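# Sort coloured parcels into matching trays with eight arms

## Task

Place every parcel inside the tray that matches its colour, lying flat on the bottom of that tray.

## Robot and tools

ROBOTS. There are eight identical i2rt Big YAM arms, arm1 to arm8. Each has six joints, a two-finger gripper and a wrist camera (arm1_cam_wrist ... arm8_cam_wrist). The room cameras cam_arm1 ... cam_arm8 are fixed and are not carried by any arm. Foot (base_link) positions in metres in the scene frame: arm1 (-2.151, -0.606, 0.766), arm2 (-0.854, -0.623, 0.797), arm3 (0.435, -0.612, 0.752), arm4 (1.688, -0.612, 0.754), arm5 (2.165, 0.644, 0.790), arm6 (0.850, 0.628, 0.817), arm7 (-0.424, 0.615, 0.799), arm8 (-1.661, 0.655, 0.757). Each foot is turned about z and faces its own +x. The table tops below the arms are at z=+0.720. The hand reaches roughly 1.0 m from the joint-1 axis.

FRAME. All arms share one scene frame: origin on the floor, +z up, lengths in metres, quaternions written w,x,y,z. The point called "hand" sits between the finger pads, about 1 cm behind the tips. The fingers point along the hand's +z, and they open and close along its y. The reported hand position is less accurate at long reach. hand_target is the hand pose that the currently held joint targets would give.

move. Its keys are arm1 ... arm8 and cameras. Each arm has its own object; an arm you leave out gets no new command and keeps whatever it was doing. An arm object can hold:
- joints: absolute joint targets by name. joint1_rad -2.879..2.879 (base yaw, positive counter-clockwise seen from above). joint2_rad 0..3.141 (shoulder). joint3_rad 0..3.019 (elbow). joint4_rad -1.692..1.57 (hand pitch, positive tilts the fingers up). joint5_rad -1.57..1.57 (sideways, positive to the arm's right). joint6_rad -2.094..2.094 (roll, positive clockwise seen from behind). gripper_m 0..0.093, the fingertip gap in metres. A value outside its range gets the call refused.
- target: one list of 7 numbers [x, y, z, qw, qx, qy, qz]. It is an absolute hand pose in the scene frame, in metres. The hand travels in a straight line from its hand_target toward it. When target is given, joints may carry only gripper_m.
- speed: the top speed of that path in m/s, 0.002 to 0.5, default 0.25. Rotation is capped at twice this value in rad/s. speed is only valid together with target.
All motions in one call start at the same moment. All hand paths in one call finish together, paced by the slowest one. A path lasts 0.5 to 10 s, and a whole action is capped at 15 s. At each control step the controller clamps the path to within 100 mm and 20 degrees of the measured hand. Expect the hand to lag, overshoot speed (most when the arm is near straight) and end a centimetre or more away. Paths do not avoid objects or other arms, and joint-space moves can swing wide. cameras is a list of camera names, or "all"; left out or null means all, and [] means none. An unknown key or camera name makes the call invalid.

wait: seconds from 0 to 10, plus an optional cameras list. It commands nothing new and returns the full state.
zoom_image: camera (one camera name) and region [x0, y0, x1, y1] in image pixels, with the origin at the top left. Images are 672x504, and a region can be at most 504 by 504. Only cameras present in the latest images can be zoomed.
finished_scene: scene, an integer 1 or 2. It closes the scene permanently, and the parcels must stay in place afterwards without help. Calls placed after it run in the next scene.

If a move or wait is refused, or a stop interrupts it, the later move, wait and finished_scene calls in the same reply are skipped. An invalid call does not skip them.

RESULTS. Each robot reports joint_positions, Joint velocities (rad/s, gripper in m/s; "within noise" means essentially still), joint torques (N m, arm joints only, weight included; numbers 3 and 4 wrap at ±28), hand, hand_target, joint_status, hand_status and on_its_own. The move line gives each commanded arm "done" or its worst status. "as last shown" lists arms the action did not name; their status reads "not commanded" and their other omitted lines have not changed. pictures gives the order of the images, which may lag slightly behind the state.
The status words mean this. done: reached within tolerance. off_target: stopped short and may still be pushing. time_out: the joint could not finish, so the arm keeps nearby targets and keeps pushing; sending the reported positions eases it. not_followed: the safety check withheld the targets, reported as "joint command not followed" or "pose unreachable"; the arm may keep trying. limit_stop_at_motor_heat: stopped by an overheat, so send the target again. MOTOR HOT appears at 85 °C. At 100 °C an OVER-TEMPERATURE FAULT makes the arm drop limp for 30 to 60 s or more.

GRIPPER. On a rigid part at full force, gripper_m reads up to 0.005 below the part's width, or up to 0.002 above it on some grippers. Closed on nothing it reads 0.000 to 0.003. Commanding about 0.005 under the first-contact reading gives full force, which is about 50 to 64 N per pad. To release, command well above the reading.

CAMERAS. The calibration uses OpenCV pinhole plus radial distortion, with K, D and T_world_to_cam mapping scene to camera. Room cameras may have shifted by up to 2.3 degrees and 9 mm. Wrist camera poses are derived from the joint readings.

AVOID. Do not let robots press or collide with each other, including a gripper closing on another arm's fingers; the anti-collision check can react too late. Do not knock or place objects outside the work area, which ends the scene. Avoid drops, releasing a parcel while it is moving, slams and hard pushes. Avoid long pushes against unreachable poses or extended holding, because they overheat motors. The arms keep pushing after contact. Loose items may occasionally be nudged by outside disturbances. The simulation keeps running while you think, and arms hold their last command during that time.

Each tool is called after "Call:" as name(argument=value, ...) on one line, values as JSON.

## Session

Call:
move(cameras=["cam_arm1","cam_arm2","cam_arm3","cam_arm4","cam_arm5","cam_arm6","cam_arm7","cam_arm8"])

Scene clock: 0.00 s.
Joint torques (N m): no reading
Heat: arm1: hottest joint1_rad 32 °C; arm2: hottest joint2_rad 29 °C; arm3: hottest joint1_rad 31 °C; arm4: hottest gripper 32 °C; arm5: hottest joint6_rad 30 °C; arm6: hottest joint2_rad 30 °C; arm7: hottest joint5_rad 29 °C; arm8: hottest joint1_rad 31 °C.
Joint velocities: within noise
arm1.joint_positions: joint1_rad=-0.028 joint2_rad=+0.521 joint3_rad=+1.431 joint4_rad=-1.508 joint5_rad=+0.032 joint6_rad=-0.133 gripper_m=+0.09396
arm1.joint_status: not commanded
arm1.hand: x=-2.0073 y=-0.6778 z=+1.3083 quat_wxyz=(-0.446, -0.145, -0.870, +0.152) (m; scene frame)
arm1.hand_target: x=-2.0101 y=-0.6764 z=+1.3161 quat_wxyz=(-0.454, -0.145, -0.865, +0.155) (m; scene frame)
arm1.hand_status: not commanded
arm2.joint_positions: joint1_rad=+0.020 joint2_rad=+0.528 joint3_rad=+1.425 joint4_rad=-1.340 joint5_rad=+0.175 joint6_rad=+0.036 gripper_m=+0.09396
arm2.joint_status: not commanded
arm2.hand: x=-0.9859 y=-0.4872 z=+1.3715 quat_wxyz=(-0.230, +0.778, -0.324, -0.487) (m; scene frame)
arm2.hand_target: x=-0.9833 y=-0.4891 z=+1.3817 quat_wxyz=(-0.232, +0.772, -0.322, -0.497) (m; scene frame)
arm2.hand_status: not commanded
arm3.joint_positions: joint1_rad=+0.084 joint2_rad=+0.623 joint3_rad=+1.443 joint4_rad=-1.225 joint5_rad=+0.214 joint6_rad=-0.288 gripper_m=+0.09396
arm3.joint_status: not commanded
arm3.hand: x=+0.2458 y=-0.4641 z=+1.3420 quat_wxyz=(-0.302, +0.818, -0.155, -0.465) (m; scene frame)
arm3.hand_target: x=+0.2487 y=-0.4659 z=+1.3553 quat_wxyz=(-0.306, +0.809, -0.155, -0.477) (m; scene frame)
arm3.hand_status: not commanded
arm4.joint_positions: joint1_rad=+0.299 joint2_rad=+0.615 joint3_rad=+1.406 joint4_rad=-1.263 joint5_rad=-0.166 joint6_rad=-0.115 gripper_m=+0.09396
arm4.joint_status: not commanded
arm4.hand: x=+1.7423 y=-0.3720 z=+1.3161 quat_wxyz=(-0.394, +0.570, -0.636, -0.340) (m; scene frame)
arm4.hand_target: x=+1.7413 y=-0.3753 z=+1.3284 quat_wxyz=(-0.404, +0.566, -0.630, -0.346) (m; scene frame)
arm4.hand_status: not commanded
arm5.joint_positions: joint1_rad=-0.422 joint2_rad=+0.625 joint3_rad=+1.427 joint4_rad=-1.371 joint5_rad=+0.120 joint6_rad=-0.097 gripper_m=+0.09396
arm5.joint_status: not commanded
arm5.hand: x=+2.0004 y=+0.7998 z=+1.3402 quat_wxyz=(-0.234, +0.830, -0.279, -0.422) (m; scene frame)
arm5.hand_target: x=+2.0022 y=+0.7982 z=+1.3527 quat_wxyz=(-0.238, +0.823, -0.277, -0.434) (m; scene frame)
arm5.hand_status: not commanded
arm6.joint_positions: joint1_rad=+0.075 joint2_rad=+0.549 joint3_rad=+1.411 joint4_rad=-1.315 joint5_rad=-0.143 joint6_rad=+0.201 gripper_m=+0.09396
arm6.joint_status: not commanded
arm6.hand: x=+1.0364 y=+0.5443 z=+1.3862 quat_wxyz=(-0.531, -0.272, -0.802, +0.030) (m; scene frame)
arm6.hand_target: x=+1.0336 y=+0.5460 z=+1.3993 quat_wxyz=(-0.544, -0.268, -0.794, +0.033) (m; scene frame)
arm6.hand_status: not commanded
arm7.joint_positions: joint1_rad=-0.146 joint2_rad=+0.496 joint3_rad=+1.379 joint4_rad=-1.460 joint5_rad=-0.022 joint6_rad=+0.046 gripper_m=+0.09396
arm7.joint_status: not commanded
arm7.hand: x=-0.3012 y=+0.4957 z=+1.3304 quat_wxyz=(-0.447, -0.351, -0.807, +0.162) (m; scene frame)
arm7.hand_target: x=-0.3031 y=+0.4977 z=+1.3404 quat_wxyz=(-0.457, -0.348, -0.801, +0.166) (m; scene frame)
arm7.hand_status: not commanded
arm8.joint_positions: joint1_rad=-0.237 joint2_rad=+0.447 joint3_rad=+1.428 joint4_rad=-1.458 joint5_rad=-0.190 joint6_rad=-0.420 gripper_m=+0.09396
arm8.joint_status: not commanded
arm8.hand: x=-1.7428 y=+0.5401 z=+1.3190 quat_wxyz=(-0.160, -0.687, -0.503, +0.499) (m; scene frame)
arm8.hand_target: x=-1.7406 y=+0.5420 z=+1.3271 quat_wxyz=(-0.161, -0.682, -0.500, +0.508) (m; scene frame)
arm8.hand_status: not commanded
pictures: cam_arm1, cam_arm2, cam_arm3, cam_arm4, cam_arm5, cam_arm6, cam_arm7, cam_arm8

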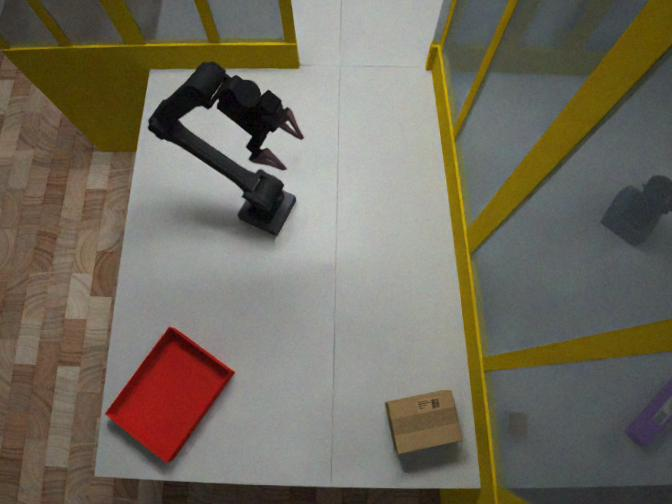

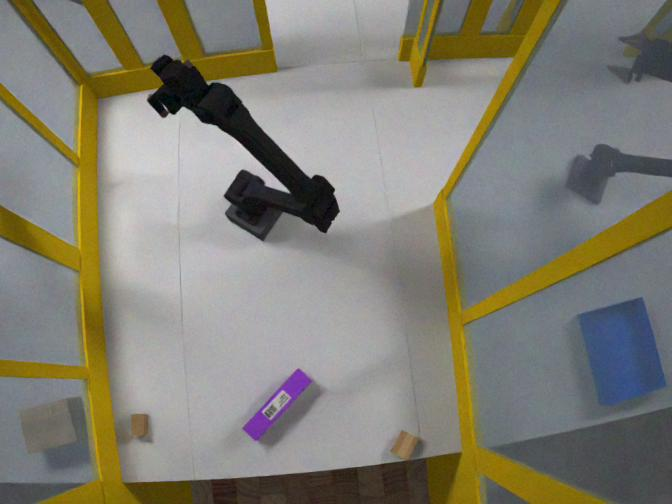

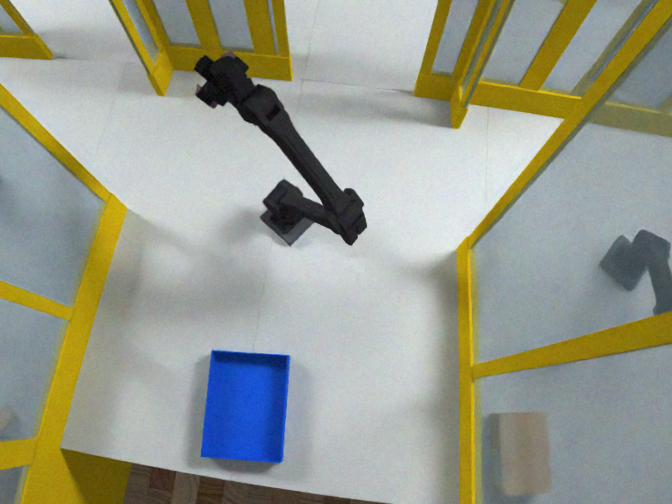

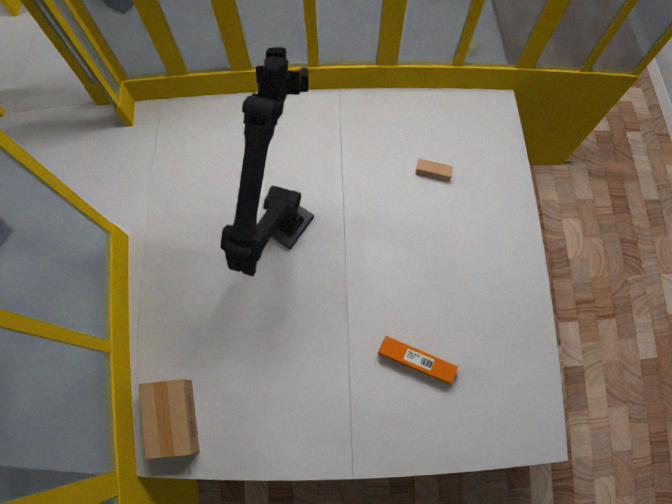

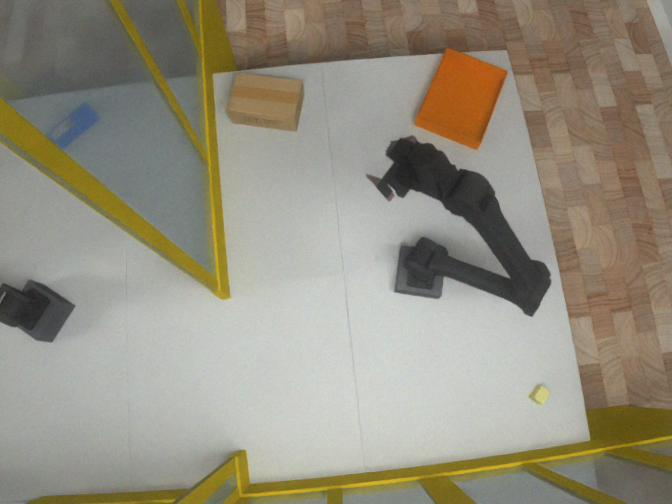

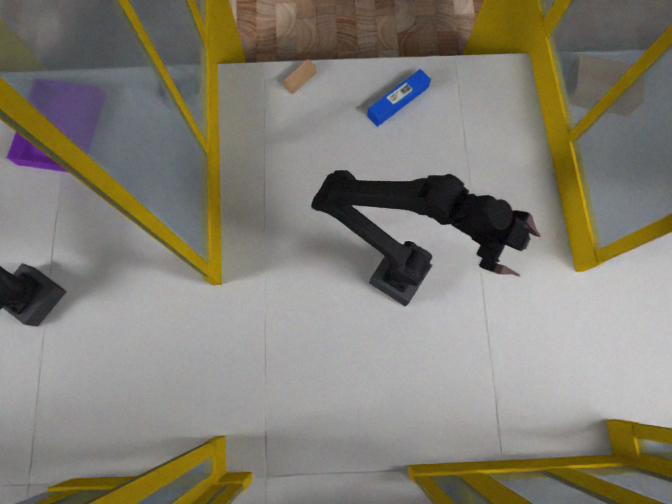

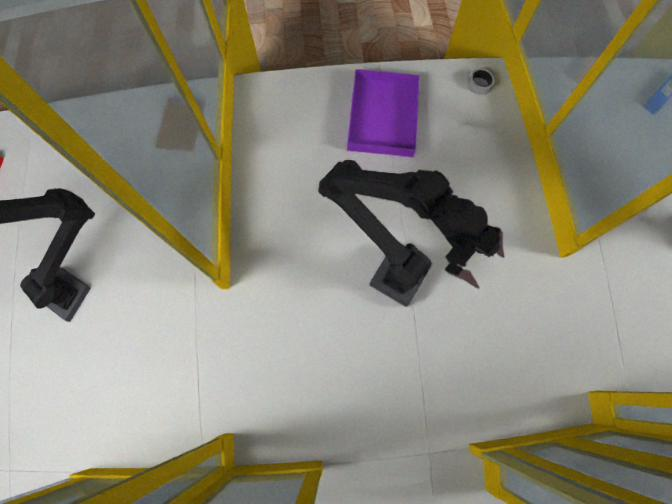

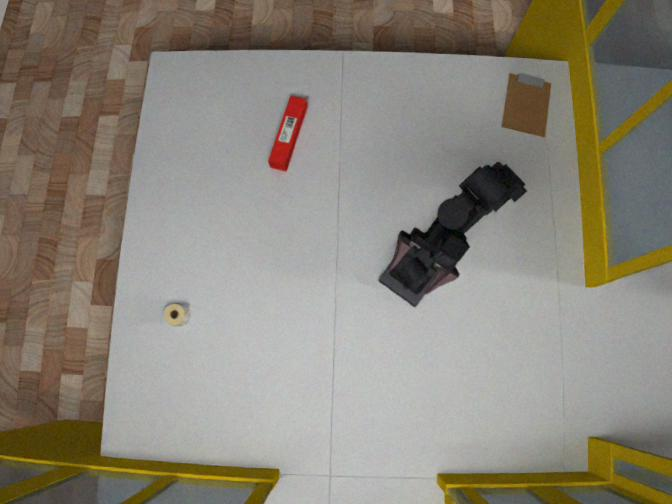

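Call:
move(arm8={"joints":{"joint1_rad":-1.838,"gripper_m":0.093}}, arm2={"joints":{"joint1_rad":2.248,"gripper_m":0.093}}, arm6={"joints":{"joint1_rad":2.119,"gripper_m":0.093}}, arm4={"joints":{"joint1_rad":-1.824,"gripper_m":0.093}}, arm1={"joints":{"joint1_rad":1.454}}, arm7={"joints":{"joint1_rad":-1.141}}, arm3={"joints":{"joint1_rad":-1.257}}, arm5={"joints":{"joint1_rad":0.663}}, cameras=[])

Call:
move(arm8={"target":[-2.077,1.146,0.98,0,0.629,-0.777,0],"speed":0.35}, arm2={"target":[-0.843,-1.279,0.98,0,0.937,0.350,0],"speed":0.35}, arm6={"target":[0.903,1.384,0.98,0,0.326,-0.946,0],"speed":0.35}, arm4={"target":[2.137,-1.143,0.98,0,0.216,0.976,0],"speed":0.35}, cameras=["arm8_cam_wrist","arm2_cam_wrist","arm6_cam_wrist","arm4_cam_wrist"])

Scene clock: 129.43 s.
Joint torques (N m): arm1=[2.37 4.54 8.01 1.69 0.08 0.02] | arm2=[0.79 3.72 8.12 2.21 0.06 -0.06] | arm3=[-1.67 1.03 9.89 1.73 -0.06 -0.02] | arm4=[-1.44 2.37 10.8 1.95 -0.12 0.05] | arm5=[0.09 2.96 7.56 1.76 -0.09 -0.04] | arm6=[0.15 3.66 9.13 1.72 0.01 -0.12] | arm7=[-1.03 2.37 9.8 1.48 -0.07 0.1] | arm8=[1.03 6.18 8.54 1.42 -0.15 -0.03]
Heat: arm1: hottest joint1_rad 31 °C; arm2: hottest joint3_rad 34 °C; arm3: hottest joint1_rad 30 °C; arm4: hottest joint3_rad 41 °C; arm5: hottest joint3_rad 34 °C; arm6: hottest joint3_rad 31 °C; arm7: hottest joint3_rad 38 °C; arm8: hottest joint1_rad 30 °C.
move: arm1 done; arm2 done; arm3 done; arm4 done; arm5 done; arm6 done; arm7 done; arm8 done
Joint velocities: within noise
arm1.joint_positions: joint1_rad=+1.442 joint2_rad=+0.521 joint3_rad=+1.431 joint4_rad=-1.508 joint5_rad=+0.032 joint6_rad=-0.133 gripper_m=+0.09398
arm1.joint_status: all done
arm1.hand: x=-2.0615 y=-0.4633 z=+1.3059 quat_wxyz=(-0.427, +0.477, -0.746, -0.183) (m; scene frame)
arm1.hand_target: x=-2.0648 y=-0.4648 z=+1.3137 quat_wxyz=(-0.434, +0.479, -0.739, -0.190) (m; scene frame)
arm1.hand_status: not commanded
arm2.joint_positions: joint1_rad=+2.241 joint2_rad=+0.528 joint3_rad=+1.425 joint4_rad=-1.340 joint5_rad=+0.175 joint6_rad=+0.036 gripper_m=+0.09310
arm2.joint_status: all done
arm2.hand: x=-0.8826 y=-0.8111 z=+1.3712 quat_wxyz=(+0.334, +0.636, +0.554, -0.421) (m; scene frame)
arm2.hand_target: x=-0.8814 y=-0.8081 z=+1.3813 quat_wxyz=(+0.343, +0.630, +0.551, -0.427) (m; scene frame)
arm2.hand_status: not commanded
arm3.joint_positions: joint1_rad=-1.244 joint2_rad=+0.623 joint3_rad=+1.443 joint4_rad=-1.225 joint5_rad=+0.214 joint6_rad=-0.288 gripper_m=+0.09397
arm3.joint_status: all done
arm3.hand: x=+0.5337 y=-0.3980 z=+1.3440 quat_wxyz=(-0.526, +0.546, -0.625, -0.184) (m; scene frame)
arm3.hand_target: x=+0.5355 y=-0.4028 z=+1.3573 quat_wxyz=(-0.538, +0.535, -0.624, -0.188) (m; scene frame)
arm3.hand_status: not commanded
arm4.joint_positions: joint1_rad=-1.808 joint2_rad=+0.615 joint3_rad=+1.406 joint4_rad=-1.263 joint5_rad=-0.166 joint6_rad=-0.115 gripper_m=+0.09312
arm4.joint_status: all done
arm4.hand: x=+1.8710 y=-0.7667 z=+1.3185 quat_wxyz=(-0.490, -0.264, -0.810, +0.186) (m; scene frame)
arm4.hand_target: x=+1.8663 y=-0.7667 z=+1.3307 quat_wxyz=(-0.498, -0.267, -0.801, +0.196) (m; scene frame)
arm4.hand_status: not commanded
arm5.joint_positions: joint1_rad=+0.656 joint2_rad=+0.625 joint3_rad=+1.427 joint4_rad=-1.371 joint5_rad=+0.119 joint6_rad=-0.097 gripper_m=+0.09397
arm5.joint_status: all done
arm5.hand: x=+1.9457 y=+0.5730 z=+1.3386 quat_wxyz=(+0.017, +0.857, +0.187, -0.479) (m; scene frame)
arm5.hand_target: x=+1.9483 y=+0.5724 z=+1.3512 quat_wxyz=(+0.021, +0.850, +0.187, -0.492) (m; scene frame)
arm5.hand_status: not commanded
arm6.joint_positions: joint1_rad=+2.109 joint2_rad=+0.549 joint3_rad=+1.411 joint4_rad=-1.315 joint5_rad=-0.143 joint6_rad=+0.201 gripper_m=+0.09315
arm6.joint_status: all done
arm6.hand: x=+0.8426 y=+0.8321 z=+1.3863 quat_wxyz=(-0.305, +0.539, -0.653, -0.436) (m; scene frame)
arm6.hand_target: x=+0.8404 y=+0.8288 z=+1.3993 quat_wxyz=(-0.312, +0.538, -0.643, -0.447) (m; scene frame)
arm6.hand_status: not commanded
arm7.joint_positions: joint1_rad=-1.132 joint2_rad=+0.496 joint3_rad=+1.379 joint4_rad=-1.460 joint5_rad=-0.022 joint6_rad=+0.046 gripper_m=+0.09397
arm7.joint_status: all done
arm7.hand: x=-0.4540 y=+0.4465 z=+1.3303 quat_wxyz=(-0.316, -0.690, -0.545, +0.355) (m; scene frame)
arm7.hand_target: x=-0.4550 y=+0.4495 z=+1.3403 quat_wxyz=(-0.321, -0.688, -0.538, +0.365) (m; scene frame)
arm7.hand_status: not commanded
arm8.joint_positions: joint1_rad=-1.831 joint2_rad=+0.447 joint3_rad=+1.428 joint4_rad=-1.458 joint5_rad=-0.190 joint6_rad=-0.420 gripper_m=+0.09310
arm8.joint_status: all done
arm8.hand: x=-1.7749 y=+0.7402 z=+1.3188 quat_wxyz=(+0.245, -0.840, +0.140, +0.463) (m; scene frame)
arm8.hand_target: x=-1.7724 y=+0.7387 z=+1.3269 quat_wxyz=(+0.252, -0.835, +0.141, +0.469) (m; scene frame)
arm8.hand_status: not commanded
pictures: none
No camera images: "cameras" was empty.

Scene clock: 133.10 s.
Joint torques (N m): arm1=[2.43 4.31 7.95 1.7 0.13 0.01] | arm2=[-0.15 -23.71 12.16 0.05 -0.07 0.1] | arm3=[-1.49 1.08 9.92 1.7 -0.06 -0.01] | arm4=[0.85 -19.02 15.16 -0.16 -0.02 -0.04] | arm5=[-0.38 3.25 7.49 1.95 -0.09 -0.06] | arm6=[-1.26 -19.6 13.18 -0.09 0.03 0.01] | arm7=[-1.08 2.37 9.78 1.46 -0.07 0.12] | arm8=[1.67 -19.31 14.28 -0.62 -0.12 0.06]
Heat: arm1: hottest joint1_rad 31 °C; arm2: hottest joint3_rad 34 °C; arm3: hottest joint1_rad 30 °C; arm4: hottest joint3_rad 41 °C; arm5: hottest joint3_rad 34 °C; arm6: hottest joint3_rad 31 °C; arm7: hottest joint3_rad 38 °C; arm8: hottest joint3_rad 31 °C.
move: arm2 off_target; arm4 off_target; arm6 off_target; arm8 off_target
Joint velocities: within noise
arm1, arm3, arm5, arm7: as last shown
arm2.joint_positions: joint1_rad=+2.254 joint2_rad=+2.096 joint3_rad=+2.070 joint4_rad=-1.577 joint5_rad=+0.003 joint6_rad=+0.858 gripper_m=+0.09310
arm2.joint_status: not commanded
arm2.hand: x=-0.8406 y=-1.2674 z=+0.9651 quat_wxyz=(-0.016, +0.933, +0.359, +0.004) (m; scene frame)
arm2.hand_target: x=-0.8431 y=-1.2781 z=+0.9800 quat_wxyz=(+0.000, +0.937, +0.350, +0.000) (m; scene frame)
arm2.hand_status: off_target (0.019 m and 2.2 deg from the pose sent, 0.611 m and 75.7 deg at the start)
arm4.joint_positions: joint1_rad=-1.843 joint2_rad=+2.195 joint3_rad=+2.348 joint4_rad=-1.684 joint5_rad=-0.018 joint6_rad=-0.431 gripper_m=+0.09312
arm4.joint_status: not commanded
arm4.hand: x=+2.1230 y=-1.1411 z=+0.9642 quat_wxyz=(-0.017, -0.228, -0.974, +0.011) (m; scene frame)
arm4.hand_target: x=+2.1362 y=-1.1418 z=+0.9797 quat_wxyz=(-0.031, -0.216, -0.976, +0.024) (m; scene frame)
arm4.hand_status: off_target (0.021 m and 2.7 deg from the pose sent, 0.572 m and 64.1 deg at the start; a joint's target at an end of its range on 31 of 110 steps)
arm6.joint_positions: joint1_rad=+2.129 joint2_rad=+2.457 joint3_rad=+2.647 joint4_rad=-1.698 joint5_rad=+0.002 joint6_rad=+0.828 gripper_m=+0.09315
arm6.joint_status: not commanded
arm6.hand: x=+0.8958 y=+1.3755 z=+0.9616 quat_wxyz=(-0.013, +0.335, -0.942, -0.029) (m; scene frame)
arm6.hand_target: x=+0.9030 y=+1.3823 z=+0.9797 quat_wxyz=(-0.021, +0.326, -0.944, -0.048) (m; scene frame)
arm6.hand_status: off_target (0.022 m and 3.8 deg from the pose sent, 0.688 m and 75.1 deg at the start; a joint's target at an end of its range on 27 of 110 steps)
arm8.joint_positions: joint1_rad=-1.826 joint2_rad=+2.046 joint3_rad=+2.115 joint4_rad=-1.658 joint5_rad=+0.004 joint6_rad=+0.905 gripper_m=+0.09310
arm8.joint_status: not commanded
arm8.hand: x=-2.0720 y=+1.1356 z=+0.9735 quat_wxyz=(+0.002, -0.635, +0.773, -0.010) (m; scene frame)
arm8.hand_target: x=-2.0766 y=+1.1455 z=+0.9800 quat_wxyz=(+0.000, -0.629, +0.777, +0.001) (m; scene frame)
arm8.hand_status: off_target (0.013 m and 1.4 deg from the pose sent, 0.609 m and 100.7 deg at the start)
pictures: arm2_cam_wrist, arm4_cam_wrist, arm6_cam_wrist, arm8_cam_wrist
camera_calibration:
arm2_cam_wrist: T_world_to_cam=[[-0.666376, 0.744561, 0.0396351, 0.344026], [0.612622, 0.516441, 0.598317, 0.596469], [0.425014, 0.422985, -0.800279, 1.78628], [0, 0, 0, 1]] pos_world=[-0.895352, -1.31976, 1.05901]
arm4_cam_wrist: T_world_to_cam=[[-0.431306, -0.901812, 0.0266323, -0.141681], [-0.746814, 0.373427, 0.550292, 1.48585], [-0.506205, 0.217455, -0.834548, 2.25237], [0, 0, 0, 1]] pos_world=[2.18871, -1.17242, 1.06583]
arm6_cam_wrist: T_world_to_cam=[[0.636356, -0.770453, -0.0381164, 0.524968], [-0.636746, -0.552528, 0.537835, 0.819065], [-0.435437, -0.317984, -0.842188, 1.76157], [0, 0, 0, 1]] pos_world=[0.954525, 1.41717, 1.06306]
arm8_cam_wrist: T_world_to_cam=[[0.979802, -0.199857, 0.0067866, 2.25155], [-0.164073, -0.784043, 0.59863, -0.0280972], [-0.114319, -0.587652, -0.800997, 1.33074], [0, 0, 0, 1]] pos_world=[-2.05856, 1.20997, 1.06746]

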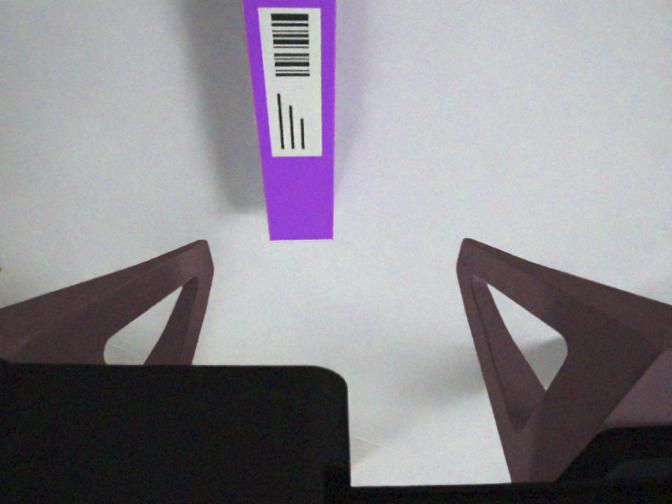

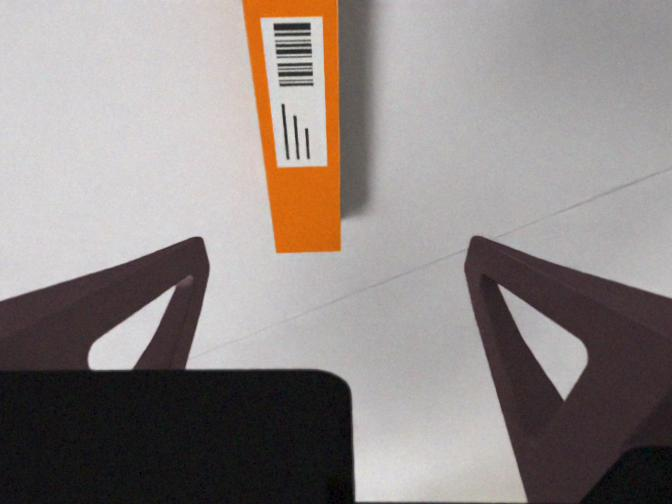

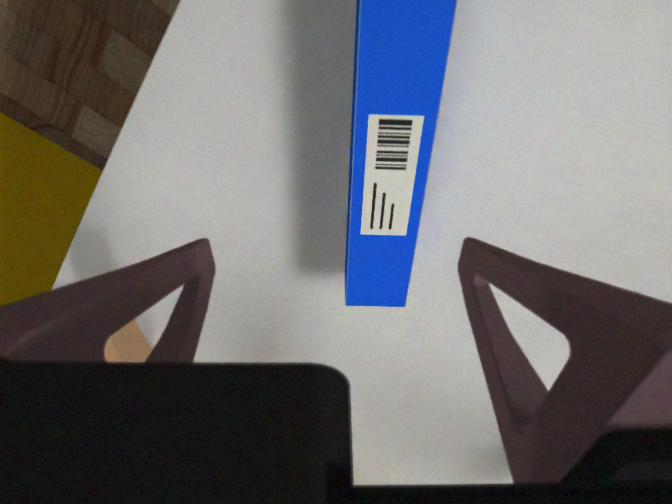

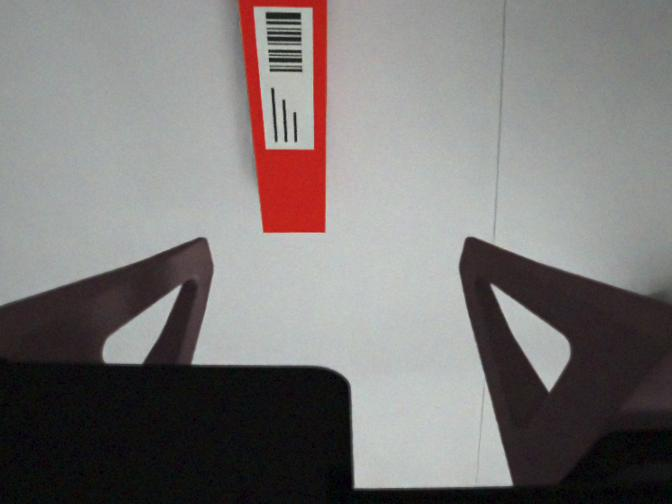

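Call:
move(arm8={"target":[-2.1085,1.166,0.872,0,0.624,-0.7815,0]}, arm2={"target":[-0.8365,-1.301,0.88,0,0.9376,0.3478,0]}, arm6={"target":[0.895,1.329,0.883,0,0.3305,-0.9438,0]}, arm4={"target":[2.1595,-1.1346,0.88,0,0.213,0.977,0]}, cameras=["arm8_cam_wrist","arm2_cam_wrist","arm6_cam_wrist","arm4_cam_wrist","cam_arm6"])

Scene clock: 204.73 s.
Joint torques (N m): arm1=[2.73 4.54 7.98 1.77 0.1 0.02] | arm2=[0.56 -25.41 8.92 0.88 -0.07 0.09] | arm3=[-1.73 0.91 9.88 1.7 -0.05 -0.01] | arm4=[0.44 -19.72 11.36 0.55 -0.08 0.11] | arm5=[-0.62 3.37 7.56 1.84 -0.1 -0.06] | arm6=[-0.85 -20.84 8.77 0.42 0.04 -0.04] | arm7=[-1.03 2.2 9.76 1.46 -0.08 0.12] | arm8=[2.67 -22.48 11.55 0.06 -0.12 0.04]
Heat: arm1: hottest joint3_rad 32 °C; arm2: hottest joint3_rad 43 °C; arm3: hottest joint1_rad 30 °C; arm4: hottest joint3_rad 46 °C; arm5: hottest joint3_rad 34 °C; arm6: hottest joint3_rad 41 °C; arm7: hottest joint3_rad 40 °C; arm8: hottest joint3_rad 40 °C.
move: arm2 done; arm4 done; arm6 off_target; arm8 off_target
Joint velocities: within noise
arm1, arm3, arm5, arm7: as last shown
arm2.joint_positions: joint1_rad=+2.254 joint2_rad=+2.212 joint3_rad=+2.024 joint4_rad=-1.410 joint5_rad=+0.003 joint6_rad=+0.872 gripper_m=+0.09310
arm2.joint_status: not commanded
arm2.hand: x=-0.8400 y=-1.2942 z=+0.8729 quat_wxyz=(-0.014, +0.936, +0.353, +0.003) (m; scene frame)
arm2.hand_target: x=-0.8365 y=-1.3009 z=+0.8801 quat_wxyz=(+0.000, +0.938, +0.348, +0.000) (m; scene frame)
arm2.hand_status: done (0.010 m and 1.7 deg from the pose sent, 0.092 m and 2.4 deg at the start)
arm4.joint_positions: joint1_rad=-1.804 joint2_rad=+2.276 joint3_rad=+2.280 joint4_rad=-1.583 joint5_rad=-0.016 joint6_rad=-0.422 gripper_m=+0.09312
arm4.joint_status: not commanded
arm4.hand: x=+2.1512 y=-1.1347 z=+0.8836 quat_wxyz=(+0.003, -0.213, -0.977, -0.003) (m; scene frame)
arm4.hand_target: x=+2.1595 y=-1.1344 z=+0.8800 quat_wxyz=(+0.000, -0.213, -0.977, +0.000) (m; scene frame)
arm4.hand_status: done (0.009 m and 0.5 deg from the pose sent, 0.092 m and 2.9 deg at the start)
arm6.joint_positions: joint1_rad=+2.129 joint2_rad=+2.325 joint3_rad=+2.140 joint4_rad=-1.432 joint5_rad=+0.002 joint6_rad=+0.829 gripper_m=+0.09315
arm6.joint_status: not commanded
arm6.hand: x=+0.8925 y=+1.3216 z=+0.8612 quat_wxyz=(+0.008, +0.335, -0.942, +0.022) (m; scene frame)
arm6.hand_target: x=+0.8950 y=+1.3286 z=+0.8831 quat_wxyz=(+0.000, +0.330, -0.944, +0.000) (m; scene frame)
arm6.hand_status: off_target (0.023 m and 2.7 deg from the pose sent, 0.091 m and 3.6 deg at the start)
arm8.joint_positions: joint1_rad=-1.822 joint2_rad=+2.190 joint3_rad=+2.076 joint4_rad=-1.482 joint5_rad=+0.003 joint6_rad=+0.935 gripper_m=+0.09310
arm8.joint_status: not commanded
arm8.hand: x=-2.0988 y=+1.1630 z=+0.8675 quat_wxyz=(+0.002, -0.624, +0.781, -0.012) (m; scene frame)
arm8.hand_target: x=-2.1084 y=+1.1658 z=+0.8722 quat_wxyz=(+0.000, -0.624, +0.781, +0.000) (m; scene frame)
arm8.hand_status: off_target (0.011 m and 1.4 deg from the pose sent, 0.112 m and 1.9 deg at the start)
pictures: arm2_cam_wrist, arm4_cam_wrist, arm6_cam_wrist, arm8_cam_wrist, cam_arm6
camera_calibration:
arm2_cam_wrist: T_world_to_cam=[[-0.656121, 0.753804, 0.0358478, 0.391984], [0.619621, 0.510993, 0.595781, 0.666128], [0.430784, 0.413117, -0.802346, 1.71748], [0, 0, 0, 1]] pos_world=[-0.895423, -1.34539, 0.967097]
arm4_cam_wrist: T_world_to_cam=[[-0.404102, -0.914683, 0.00747898, -0.177889], [-0.738576, 0.331101, 0.587263, 1.45035], [-0.539636, 0.23179, -0.809362, 2.26389], [0, 0, 0, 1]] pos_world=[2.22098, -1.16767, 0.981904]
arm6_cam_wrist: T_world_to_cam=[[0.6361, -0.770476, 0.0417633, 0.413171], [-0.633034, -0.49015, 0.599184, 0.702563], [-0.441187, -0.407579, -0.799521, 1.7453], [0, 0, 0, 1]] pos_world=[0.951929, 1.37404, 0.957181]
arm8_cam_wrist: T_world_to_cam=[[0.974165, -0.225547, 0.0114767, 2.29793], [-0.186974, -0.776978, 0.601121, -0.00595835], [-0.126664, -0.587737, -0.799076, 1.23149], [0, 0, 0, 1]] pos_world=[-2.08369, 1.23746, 0.961267]

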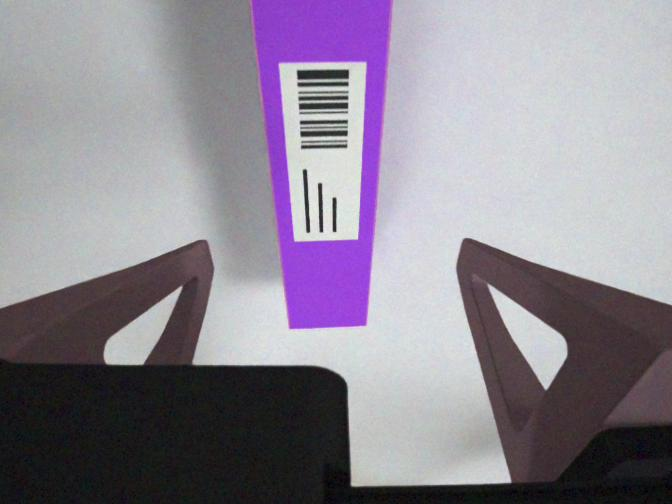

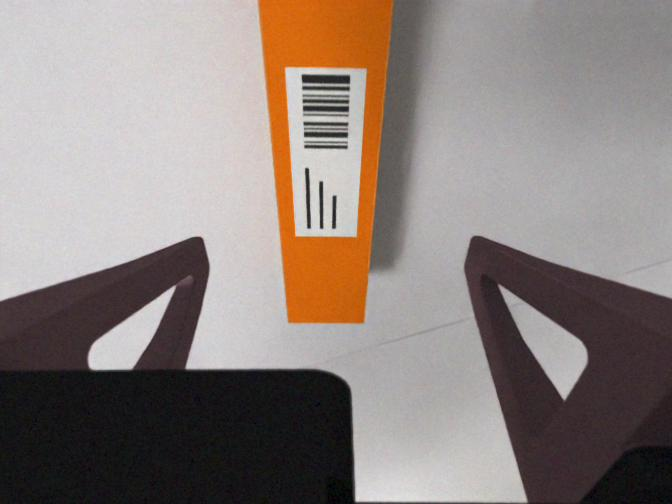

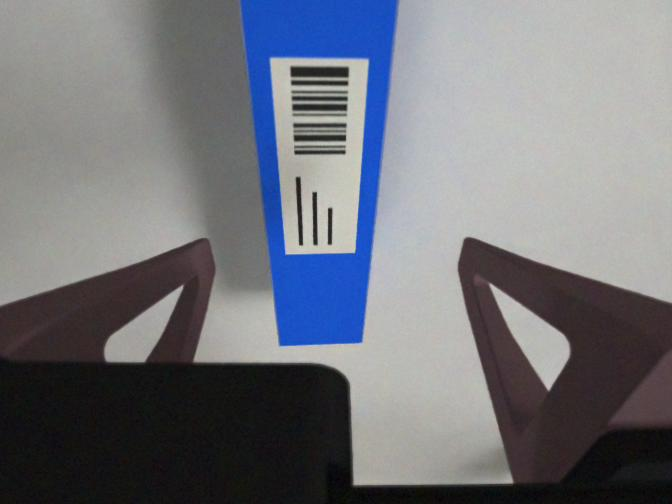

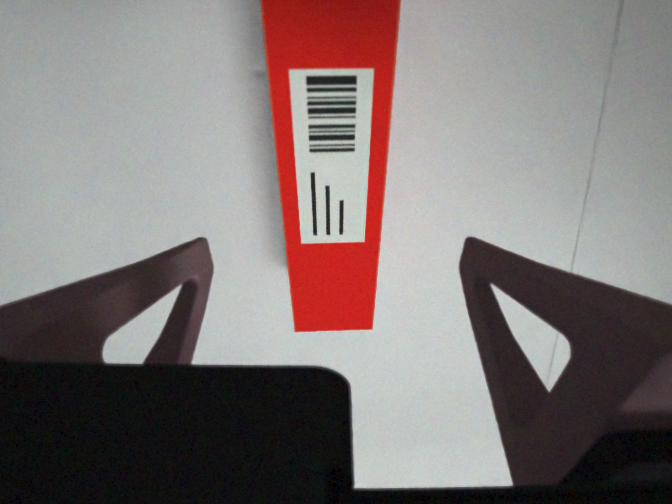

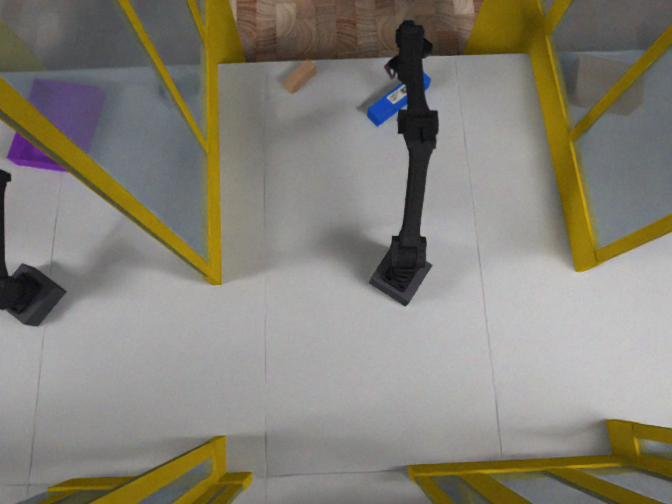

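Call:
move(arm8={"target":[-2.1084,1.1658,0.757,0,0.624,-0.7815,0],"speed":0.15}, arm2={"target":[-0.8365,-1.301,0.759,0,0.9376,0.3478,0],"speed":0.15}, arm6={"target":[0.895,1.329,0.772,0,0.3305,-0.9438,0],"speed":0.15}, arm4={"target":[2.1595,-1.1346,0.752,0,0.213,0.977,0],"speed":0.15}, cameras=["arm8_cam_wrist","arm6_cam_wrist"])

Scene clock: 218.43 s.
Joint torques (N m): arm1=[2.26 4.48 8.01 1.76 0.1 0.03] | arm2=[0.56 -25.99 7.8 0.91 -0.06 0.09] | arm3=[-1.67 0.97 9.92 1.72 -0.06 -0.01] | arm4=[0.62 -19.66 10.1 0.75 -0.08 0.11] | arm5=[-0.26 2.84 7.43 1.89 -0.1 -0.07] | arm6=[-0.85 -18.67 8.38 0.51 0.04 -0.04] | arm7=[-1.14 2.37 9.78 1.43 -0.06 0.11] | arm8=[2.43 -21.83 9.29 0.23 -0.12 0.05]
Heat: arm1: hottest joint3_rad 32 °C; arm2: hottest joint3_rad 40 °C; arm3: hottest joint1_rad 30 °C; arm4: hottest joint3_rad 45 °C; arm5: hottest joint3_rad 35 °C; arm6: hottest joint3_rad 38 °C; arm7: hottest joint3_rad 40 °C; arm8: hottest joint3_rad 39 °C.
move: arm2 done; arm4 off_target; arm6 done; arm8 off_target
Joint velocities: within noise
arm1, arm3, arm5, arm7: as last shown
arm2.joint_positions: joint1_rad=+2.254 joint2_rad=+2.310 joint3_rad=+1.898 joint4_rad=-1.166 joint5_rad=+0.003 joint6_rad=+0.872 gripper_m=+0.09310
arm2.joint_status: not commanded
arm2.hand: x=-0.8399 y=-1.2978 z=+0.7620 quat_wxyz=(-0.005, +0.936, +0.353, +0.000) (m; scene frame)
arm2.hand_target: x=-0.8365 y=-1.3010 z=+0.7591 quat_wxyz=(+0.000, +0.938, +0.348, +0.000) (m; scene frame)
arm2.hand_status: done (0.006 m and 0.8 deg from the pose sent, 0.114 m and 1.7 deg at the start)
arm4.joint_positions: joint1_rad=-1.804 joint2_rad=+2.335 joint3_rad=+2.070 joint4_rad=-1.301 joint5_rad=-0.016 joint6_rad=-0.419 gripper_m=+0.09312
arm4.joint_status: not commanded
arm4.hand: x=+2.1522 y=-1.1387 z=+0.7641 quat_wxyz=(-0.002, -0.215, -0.977, +0.001) (m; scene frame)
arm4.hand_target: x=+2.1593 y=-1.1343 z=+0.7522 quat_wxyz=(+0.000, -0.213, -0.977, +0.000) (m; scene frame)
arm4.hand_status: off_target (0.015 m and 0.3 deg from the pose sent, 0.132 m and 0.5 deg at the start)
arm6.joint_positions: joint1_rad=+2.129 joint2_rad=+2.391 joint3_rad=+2.017 joint4_rad=-1.215 joint5_rad=+0.002 joint6_rad=+0.829 gripper_m=+0.09315
arm6.joint_status: not commanded
arm6.hand: x=+0.8925 y=+1.3234 z=+0.7710 quat_wxyz=(+0.003, +0.335, -0.942, +0.008) (m; scene frame)
arm6.hand_target: x=+0.8951 y=+1.3289 z=+0.7721 quat_wxyz=(+0.000, +0.330, -0.944, +0.000) (m; scene frame)
arm6.hand_status: done (0.006 m and 1.1 deg from the pose sent, 0.089 m and 2.7 deg at the start)
arm8.joint_positions: joint1_rad=-1.822 joint2_rad=+2.257 joint3_rad=+1.929 joint4_rad=-1.237 joint5_rad=+0.003 joint6_rad=+0.935 gripper_m=+0.09310
arm8.joint_status: not commanded
arm8.hand: x=-2.1033 y=+1.1681 z=+0.7682 quat_wxyz=(+0.001, -0.624, +0.781, +0.002) (m; scene frame)
arm8.hand_target: x=-2.1082 y=+1.1656 z=+0.7571 quat_wxyz=(+0.000, -0.624, +0.781, +0.000) (m; scene frame)
arm8.hand_status: off_target (0.013 m and 0.3 deg from the pose sent, 0.111 m and 1.5 deg at the start)
pictures: arm6_cam_wrist, arm8_cam_wrist
camera_calibration:
arm6_cam_wrist: T_world_to_cam=[[0.636036, -0.771387, 0.0204881, 0.435942], [-0.634009, -0.507259, 0.583713, 0.792948], [-0.439876, -0.384252, -0.811701, 1.6513], [0, 0, 0, 1]] pos_world=[0.951828, 1.37303, 0.868577]
arm8_cam_wrist: T_world_to_cam=[[0.97406, -0.225941, -0.0125543, 2.32333], [-0.175732, -0.790224, 0.587081, 0.106729], [-0.142567, -0.569646, -0.809431, 1.10796], [0, 0, 0, 1]] pos_world=[-2.08635, 1.24042, 0.863327]

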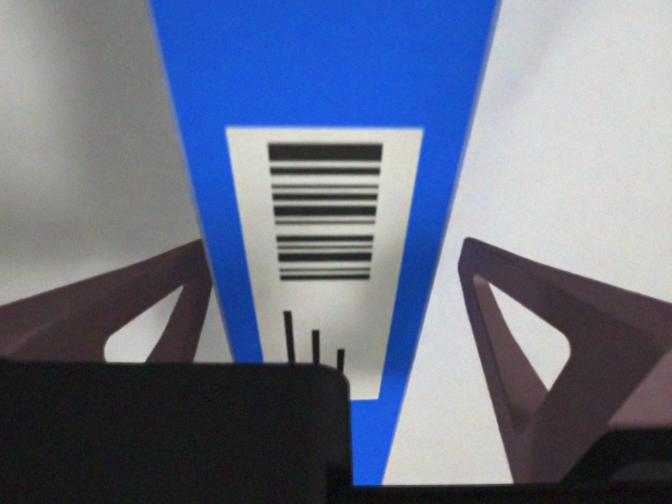

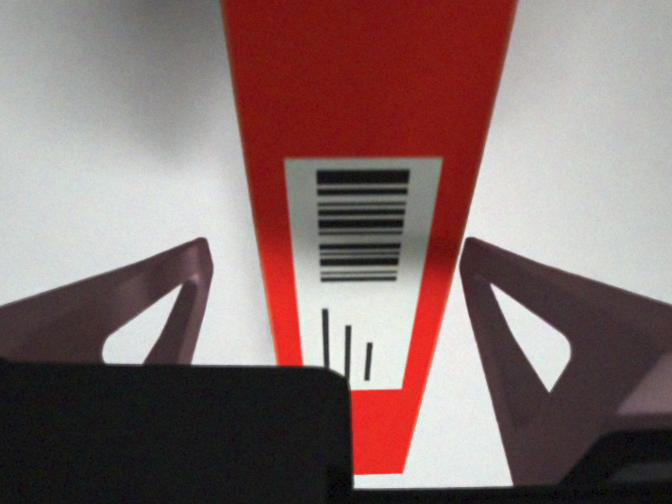

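Call:
move(arm8={"target":[-2.100,1.1635,0.766,0,0.624,-0.7815,0],"speed":0.15}, arm6={"target":[0.892,1.332,0.772,0,0.3305,-0.9438,0],"speed":0.15}, cameras=["arm8_cam_wrist","arm2_cam_wrist","arm4_cam_wrist"])

Scene clock: 231.20 s.
Joint torques (N m): arm1=[2.14 4.48 7.99 1.78 0.1 0.01] | arm2=[0.56 -25.47 7.66 0.92 -0.06 0.09] | arm3=[-1.61 0.97 9.95 1.7 -0.06 -0.01] | arm4=[0.62 -19.55 10.09 0.76 -0.07 0.11] | arm5=[-0.15 3.25 7.45 1.84 -0.08 -0.05] | arm6=[-0.56 -18.02 9.63 0.29 0.04 0] | arm7=[-1.14 2.43 9.8 1.46 -0.08 0.1] | arm8=[1.73 -23.88 8.49 0.16 -0.13 -0.03]
Heat: arm1: hottest joint3_rad 32 °C; arm2: hottest joint2_rad 40 °C; arm3: hottest joint1_rad 30 °C; arm4: hottest joint3_rad 46 °C; arm5: hottest joint3_rad 35 °C; arm6: hottest joint3_rad 37 °C; arm7: hottest joint3_rad 40 °C; arm8: hottest joint2_rad 39 °C.
move: arm6 done; arm8 done
Joint velocities: within noise
arm1, arm2, arm3, arm4, arm5, arm7: as last shown
arm6.joint_positions: joint1_rad=+2.129 joint2_rad=+2.391 joint3_rad=+2.017 joint4_rad=-1.215 joint5_rad=+0.002 joint6_rad=+0.829 gripper_m=+0.09315
arm6.joint_status: not commanded
arm6.hand: x=+0.8925 y=+1.3234 z=+0.7710 quat_wxyz=(+0.003, +0.334, -0.942, +0.008) (m; scene frame)
arm6.hand_target: x=+0.8920 y=+1.3318 z=+0.7721 quat_wxyz=(+0.000, +0.331, -0.944, +0.000) (m; scene frame)
arm6.hand_status: done (0.009 m and 1.1 deg from the pose sent, 0.009 m and 1.1 deg at the start)
arm8.joint_positions: joint1_rad=-1.822 joint2_rad=+2.257 joint3_rad=+1.909 joint4_rad=-1.237 joint5_rad=+0.003 joint6_rad=+0.935 gripper_m=+0.09310
arm8.joint_status: not commanded
arm8.hand: x=-2.0985 y=+1.1627 z=+0.7613 quat_wxyz=(+0.002, -0.624, +0.781, -0.007) (m; scene frame)
arm8.hand_target: x=-2.1000 y=+1.1635 z=+0.7661 quat_wxyz=(+0.000, -0.624, +0.781, +0.000) (m; scene frame)
arm8.hand_status: done (0.005 m and 0.9 deg from the pose sent, 0.006 m and 0.3 deg at the start)
pictures: arm2_cam_wrist, arm4_cam_wrist, arm8_cam_wrist
camera_calibration:
arm2_cam_wrist: T_world_to_cam=[[-0.655864, 0.754575, 0.0214155, 0.410951], [0.619556, 0.521867, 0.58635, 0.755298], [0.431269, 0.397834, -0.809775, 1.61616], [0, 0, 0, 1]] pos_world=[-0.895421, -1.34722, 0.857058]
arm4_cam_wrist: T_world_to_cam=[[-0.4068, -0.913427, 0.012838, -0.176953], [-0.742448, 0.338776, 0.577929, 1.54672], [-0.532245, 0.22557, -0.815986, 2.15069], [0, 0, 0, 1]] pos_world=[2.22107, -1.17076, 0.863312]
arm8_cam_wrist: T_world_to_cam=[[0.974123, -0.225996, 0.0031185, 2.30564], [-0.183227, -0.781545, 0.596335, 0.0744433], [-0.132332, -0.581475, -0.80273, 1.12994], [0, 0, 0, 1]] pos_world=[-2.08281, 1.23628, 0.855453]

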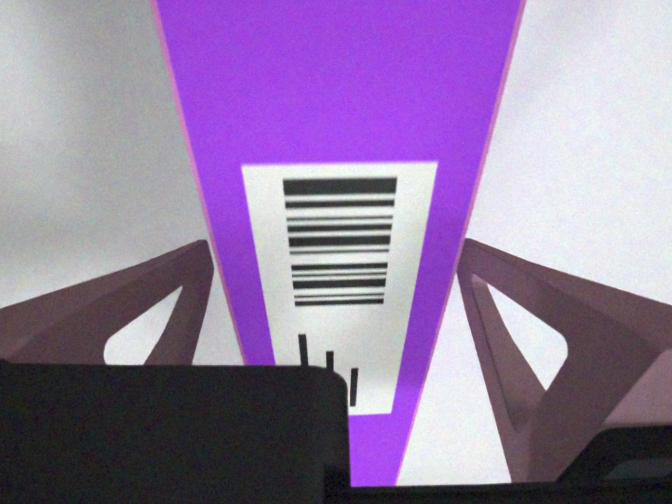

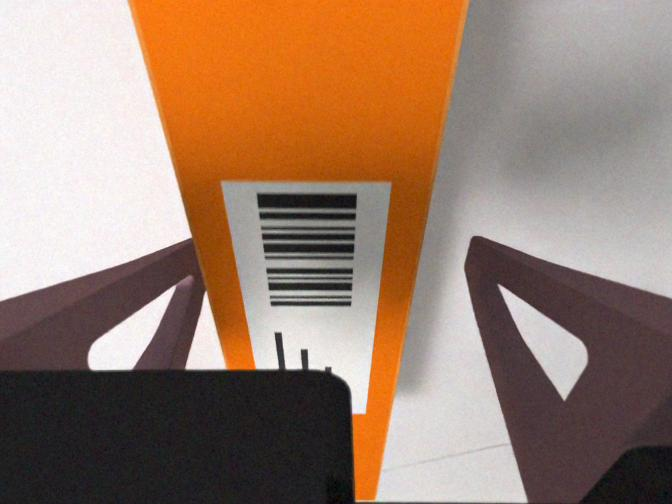

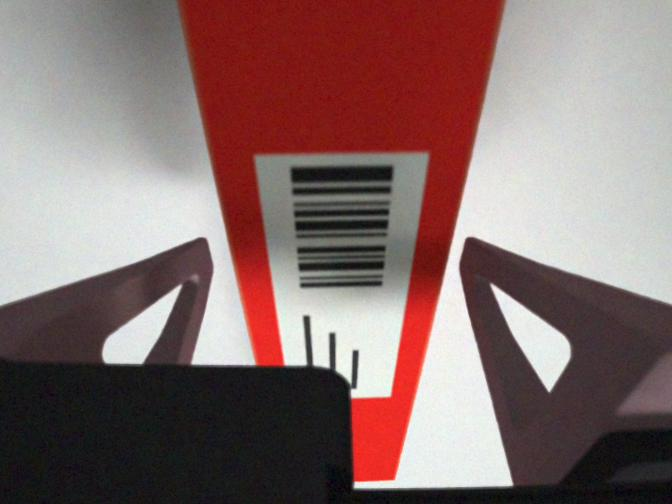

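Call:
move(arm4={"target":[2.163,-1.125,0.768,0,0.213,0.977,0],"speed":0.1}, cameras=[])

Call:
move(arm8={"target":[-2.100,1.1635,0.742,0,0.624,-0.7815,0],"speed":0.1}, arm2={"target":[-0.8365,-1.301,0.738,0,0.9376,0.3478,0],"speed":0.1}, arm6={"target":[0.892,1.332,0.748,0,0.3305,-0.9438,0],"speed":0.1}, arm4={"target":[2.163,-1.125,0.738,0,0.213,0.977,0],"speed":0.1}, cameras=["arm4_cam_wrist","arm6_cam_wrist"])

Scene clock: 242.47 s.
Joint torques (N m): arm1=[2.26 4.78 7.9 1.88 0.08 0] | arm2=[0.56 -25.52 7.68 0.92 -0.06 0.09] | arm3=[-1.55 0.97 9.92 1.7 -0.06 -0.01] | arm4=[1.14 -21.6 9.33 -0.05 -0.07 0.11] | arm5=[-0.15 3.14 7.42 1.68 -0.09 -0.07] | arm6=[-0.5 -18.02 9.63 0.29 0.04 0] | arm7=[-0.97 2.26 9.76 1.44 -0.08 0.11] | arm8=[1.9 -23.65 8.46 0.06 -0.11 -0.02]
Heat: arm1: hottest joint3_rad 32 °C; arm2: hottest joint2_rad 40 °C; arm3: hottest joint1_rad 30 °C; arm4: hottest joint3_rad 46 °C; arm5: hottest joint3_rad 35 °C; arm6: hottest joint3_rad 36 °C; arm7: hottest joint3_rad 40 °C; arm8: hottest joint2_rad 42 °C.
move: arm4 off_target
Joint velocities: within noise
arm1, arm2, arm3, arm5, arm6, arm7, arm8: as last shown
arm4.joint_positions: joint1_rad=-1.794 joint2_rad=+2.335 joint3_rad=+2.070 joint4_rad=-1.301 joint5_rad=-0.016 joint6_rad=-0.407 gripper_m=+0.09312
arm4.joint_status: not commanded
arm4.hand: x=+2.1576 y=-1.1339 z=+0.7640 quat_wxyz=(-0.002, -0.216, -0.976, +0.001) (m; scene frame)
arm4.hand_target: x=+2.1629 y=-1.1251 z=+0.7680 quat_wxyz=(+0.000, -0.213, -0.977, +0.000) (m; scene frame)
arm4.hand_status: off_target (0.011 m and 0.4 deg from the pose sent, 0.018 m and 0.3 deg at the start)
arm6.joint_positions: joint1_rad=+2.129 joint2_rad=+2.391 joint3_rad=+2.017 joint4_rad=-1.215 joint5_rad=+0.002 joint6_rad=+0.830 gripper_m=+0.09315
pictures: none
No camera images: "cameras" was empty.

Scene clock: 243.63 s.
Joint torques (N m): arm1=[2.32 4.42 8.01 1.66 0.1 0] | arm2=[0.56 -24.88 7.24 1.03 -0.05 0.09] | arm3=[-1.61 0.97 9.95 1.72 -0.06 -0.01] | arm4=[0.91 -19.55 9.17 0.72 -0.07 0.11] | arm5=[-0.62 2.9 7.62 1.92 -0.05 -0.02] | arm6=[-0.44 -18.37 8.68 0.53 0.04 0] | arm7=[-1.08 2.37 9.83 1.47 -0.07 0.1] | arm8=[1.85 -21.77 8.51 0.1 -0.13 -0.02]
Heat: arm1: hottest joint3_rad 32 °C; arm2: hottest joint2_rad 40 °C; arm3: hottest joint1_rad 30 °C; arm4: hottest joint3_rad 45 °C; arm5: hottest joint3_rad 35 °C; arm6: hottest joint3_rad 36 °C; arm7: hottest joint3_rad 40 °C; arm8: hottest joint2_rad 42 °C.
move: arm2 off_target; arm4 off_target; arm6 done; arm8 off_target
Joint velocities: within noise
arm1, arm3, arm5, arm7: as last shown
arm2.joint_positions: joint1_rad=+2.254 joint2_rad=+2.328 joint3_rad=+1.891 joint4_rad=-1.129 joint5_rad=+0.003 joint6_rad=+0.872 gripper_m=+0.09310
arm2.joint_status: not commanded
arm2.hand: x=-0.8398 y=-1.3012 z=+0.7480 quat_wxyz=(+0.001, +0.936, +0.353, -0.002) (m; scene frame)
arm2.hand_target: x=-0.8365 y=-1.3008 z=+0.7381 quat_wxyz=(+0.000, +0.938, +0.348, +0.000) (m; scene frame)
arm2.hand_status: off_target (0.011 m and 0.6 deg from the pose sent, 0.024 m and 0.8 deg at the start)
arm4.joint_positions: joint1_rad=-1.794 joint2_rad=+2.335 joint3_rad=+2.039 joint4_rad=-1.261 joint5_rad=-0.016 joint6_rad=-0.406 gripper_m=+0.09312
arm4.joint_status: not commanded
arm4.hand: x=+2.1568 y=-1.1332 z=+0.7528 quat_wxyz=(-0.005, -0.216, -0.976, +0.004) (m; scene frame)
arm4.hand_target: x=+2.1626 y=-1.1248 z=+0.7382 quat_wxyz=(+0.000, -0.213, -0.977, +0.000) (m; scene frame)
arm4.hand_status: off_target (0.018 m and 0.8 deg from the pose sent, 0.028 m and 0.4 deg at the start)
arm6.joint_positions: joint1_rad=+2.129 joint2_rad=+2.421 joint3_rad=+2.017 joint4_rad=-1.181 joint5_rad=+0.002 joint6_rad=+0.830 gripper_m=+0.09315
arm6.joint_status: not commanded
arm6.hand: x=+0.8927 y=+1.3259 z=+0.7503 quat_wxyz=(+0.002, +0.334, -0.942, +0.007) (m; scene frame)
arm6.hand_target: x=+0.8920 y=+1.3319 z=+0.7480 quat_wxyz=(+0.000, +0.331, -0.944, +0.000) (m; scene frame)
arm6.hand_status: done (0.007 m and 1.0 deg from the pose sent, 0.025 m and 1.1 deg at the start)
arm8.joint_positions: joint1_rad=-1.822 joint2_rad=+2.257 joint3_rad=+1.888 joint4_rad=-1.192 joint5_rad=+0.003 joint6_rad=+0.935 gripper_m=+0.09310
arm8.joint_status: not commanded
arm8.hand: x=-2.1004 y=+1.1648 z=+0.7535 quat_wxyz=(+0.001, -0.624, +0.781, +0.004) (m; scene frame)
arm8.hand_target: x=-2.0999 y=+1.1633 z=+0.7421 quat_wxyz=(+0.000, -0.624, +0.781, +0.000) (m; scene frame)
arm8.hand_status: off_target (0.012 m and 0.5 deg from the pose sent, 0.019 m and 0.9 deg at the start)
pictures: arm4_cam_wrist, arm6_cam_wrist
camera_calibration:
arm4_cam_wrist: T_world_to_cam=[[-0.409184, -0.912304, 0.0164554, -0.166266], [-0.745047, 0.344469, 0.57118, 1.57203], [-0.526758, 0.221458, -0.82066, 2.12974], [0, 0, 0, 1]] pos_world=[2.22506, -1.16485, 0.852617]
arm6_cam_wrist: T_world_to_cam=[[0.635458, -0.771913, 0.0185645, 0.440837], [-0.634514, -0.508345, 0.582218, 0.809455], [-0.439984, -0.381754, -0.812821, 1.63313], [0, 0, 0, 1]] pos_world=[0.952028, 1.37522, 0.847976]

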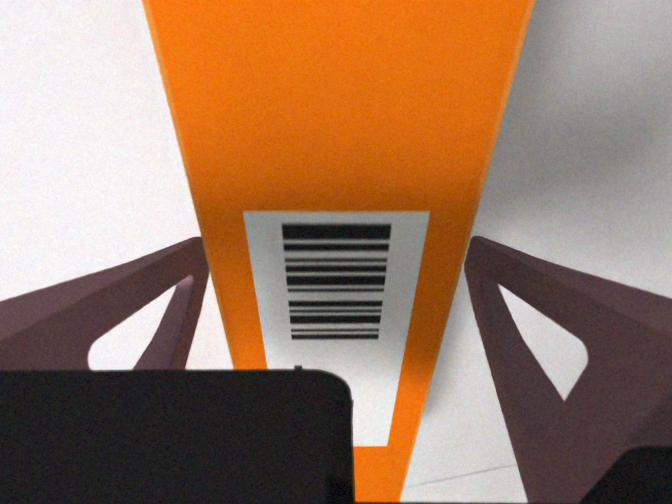

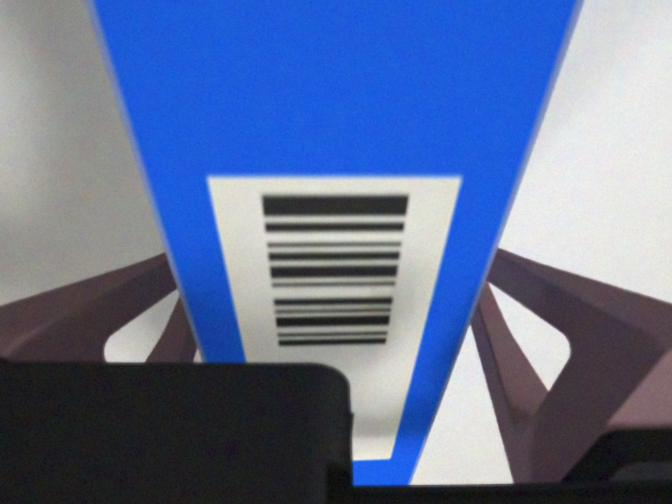

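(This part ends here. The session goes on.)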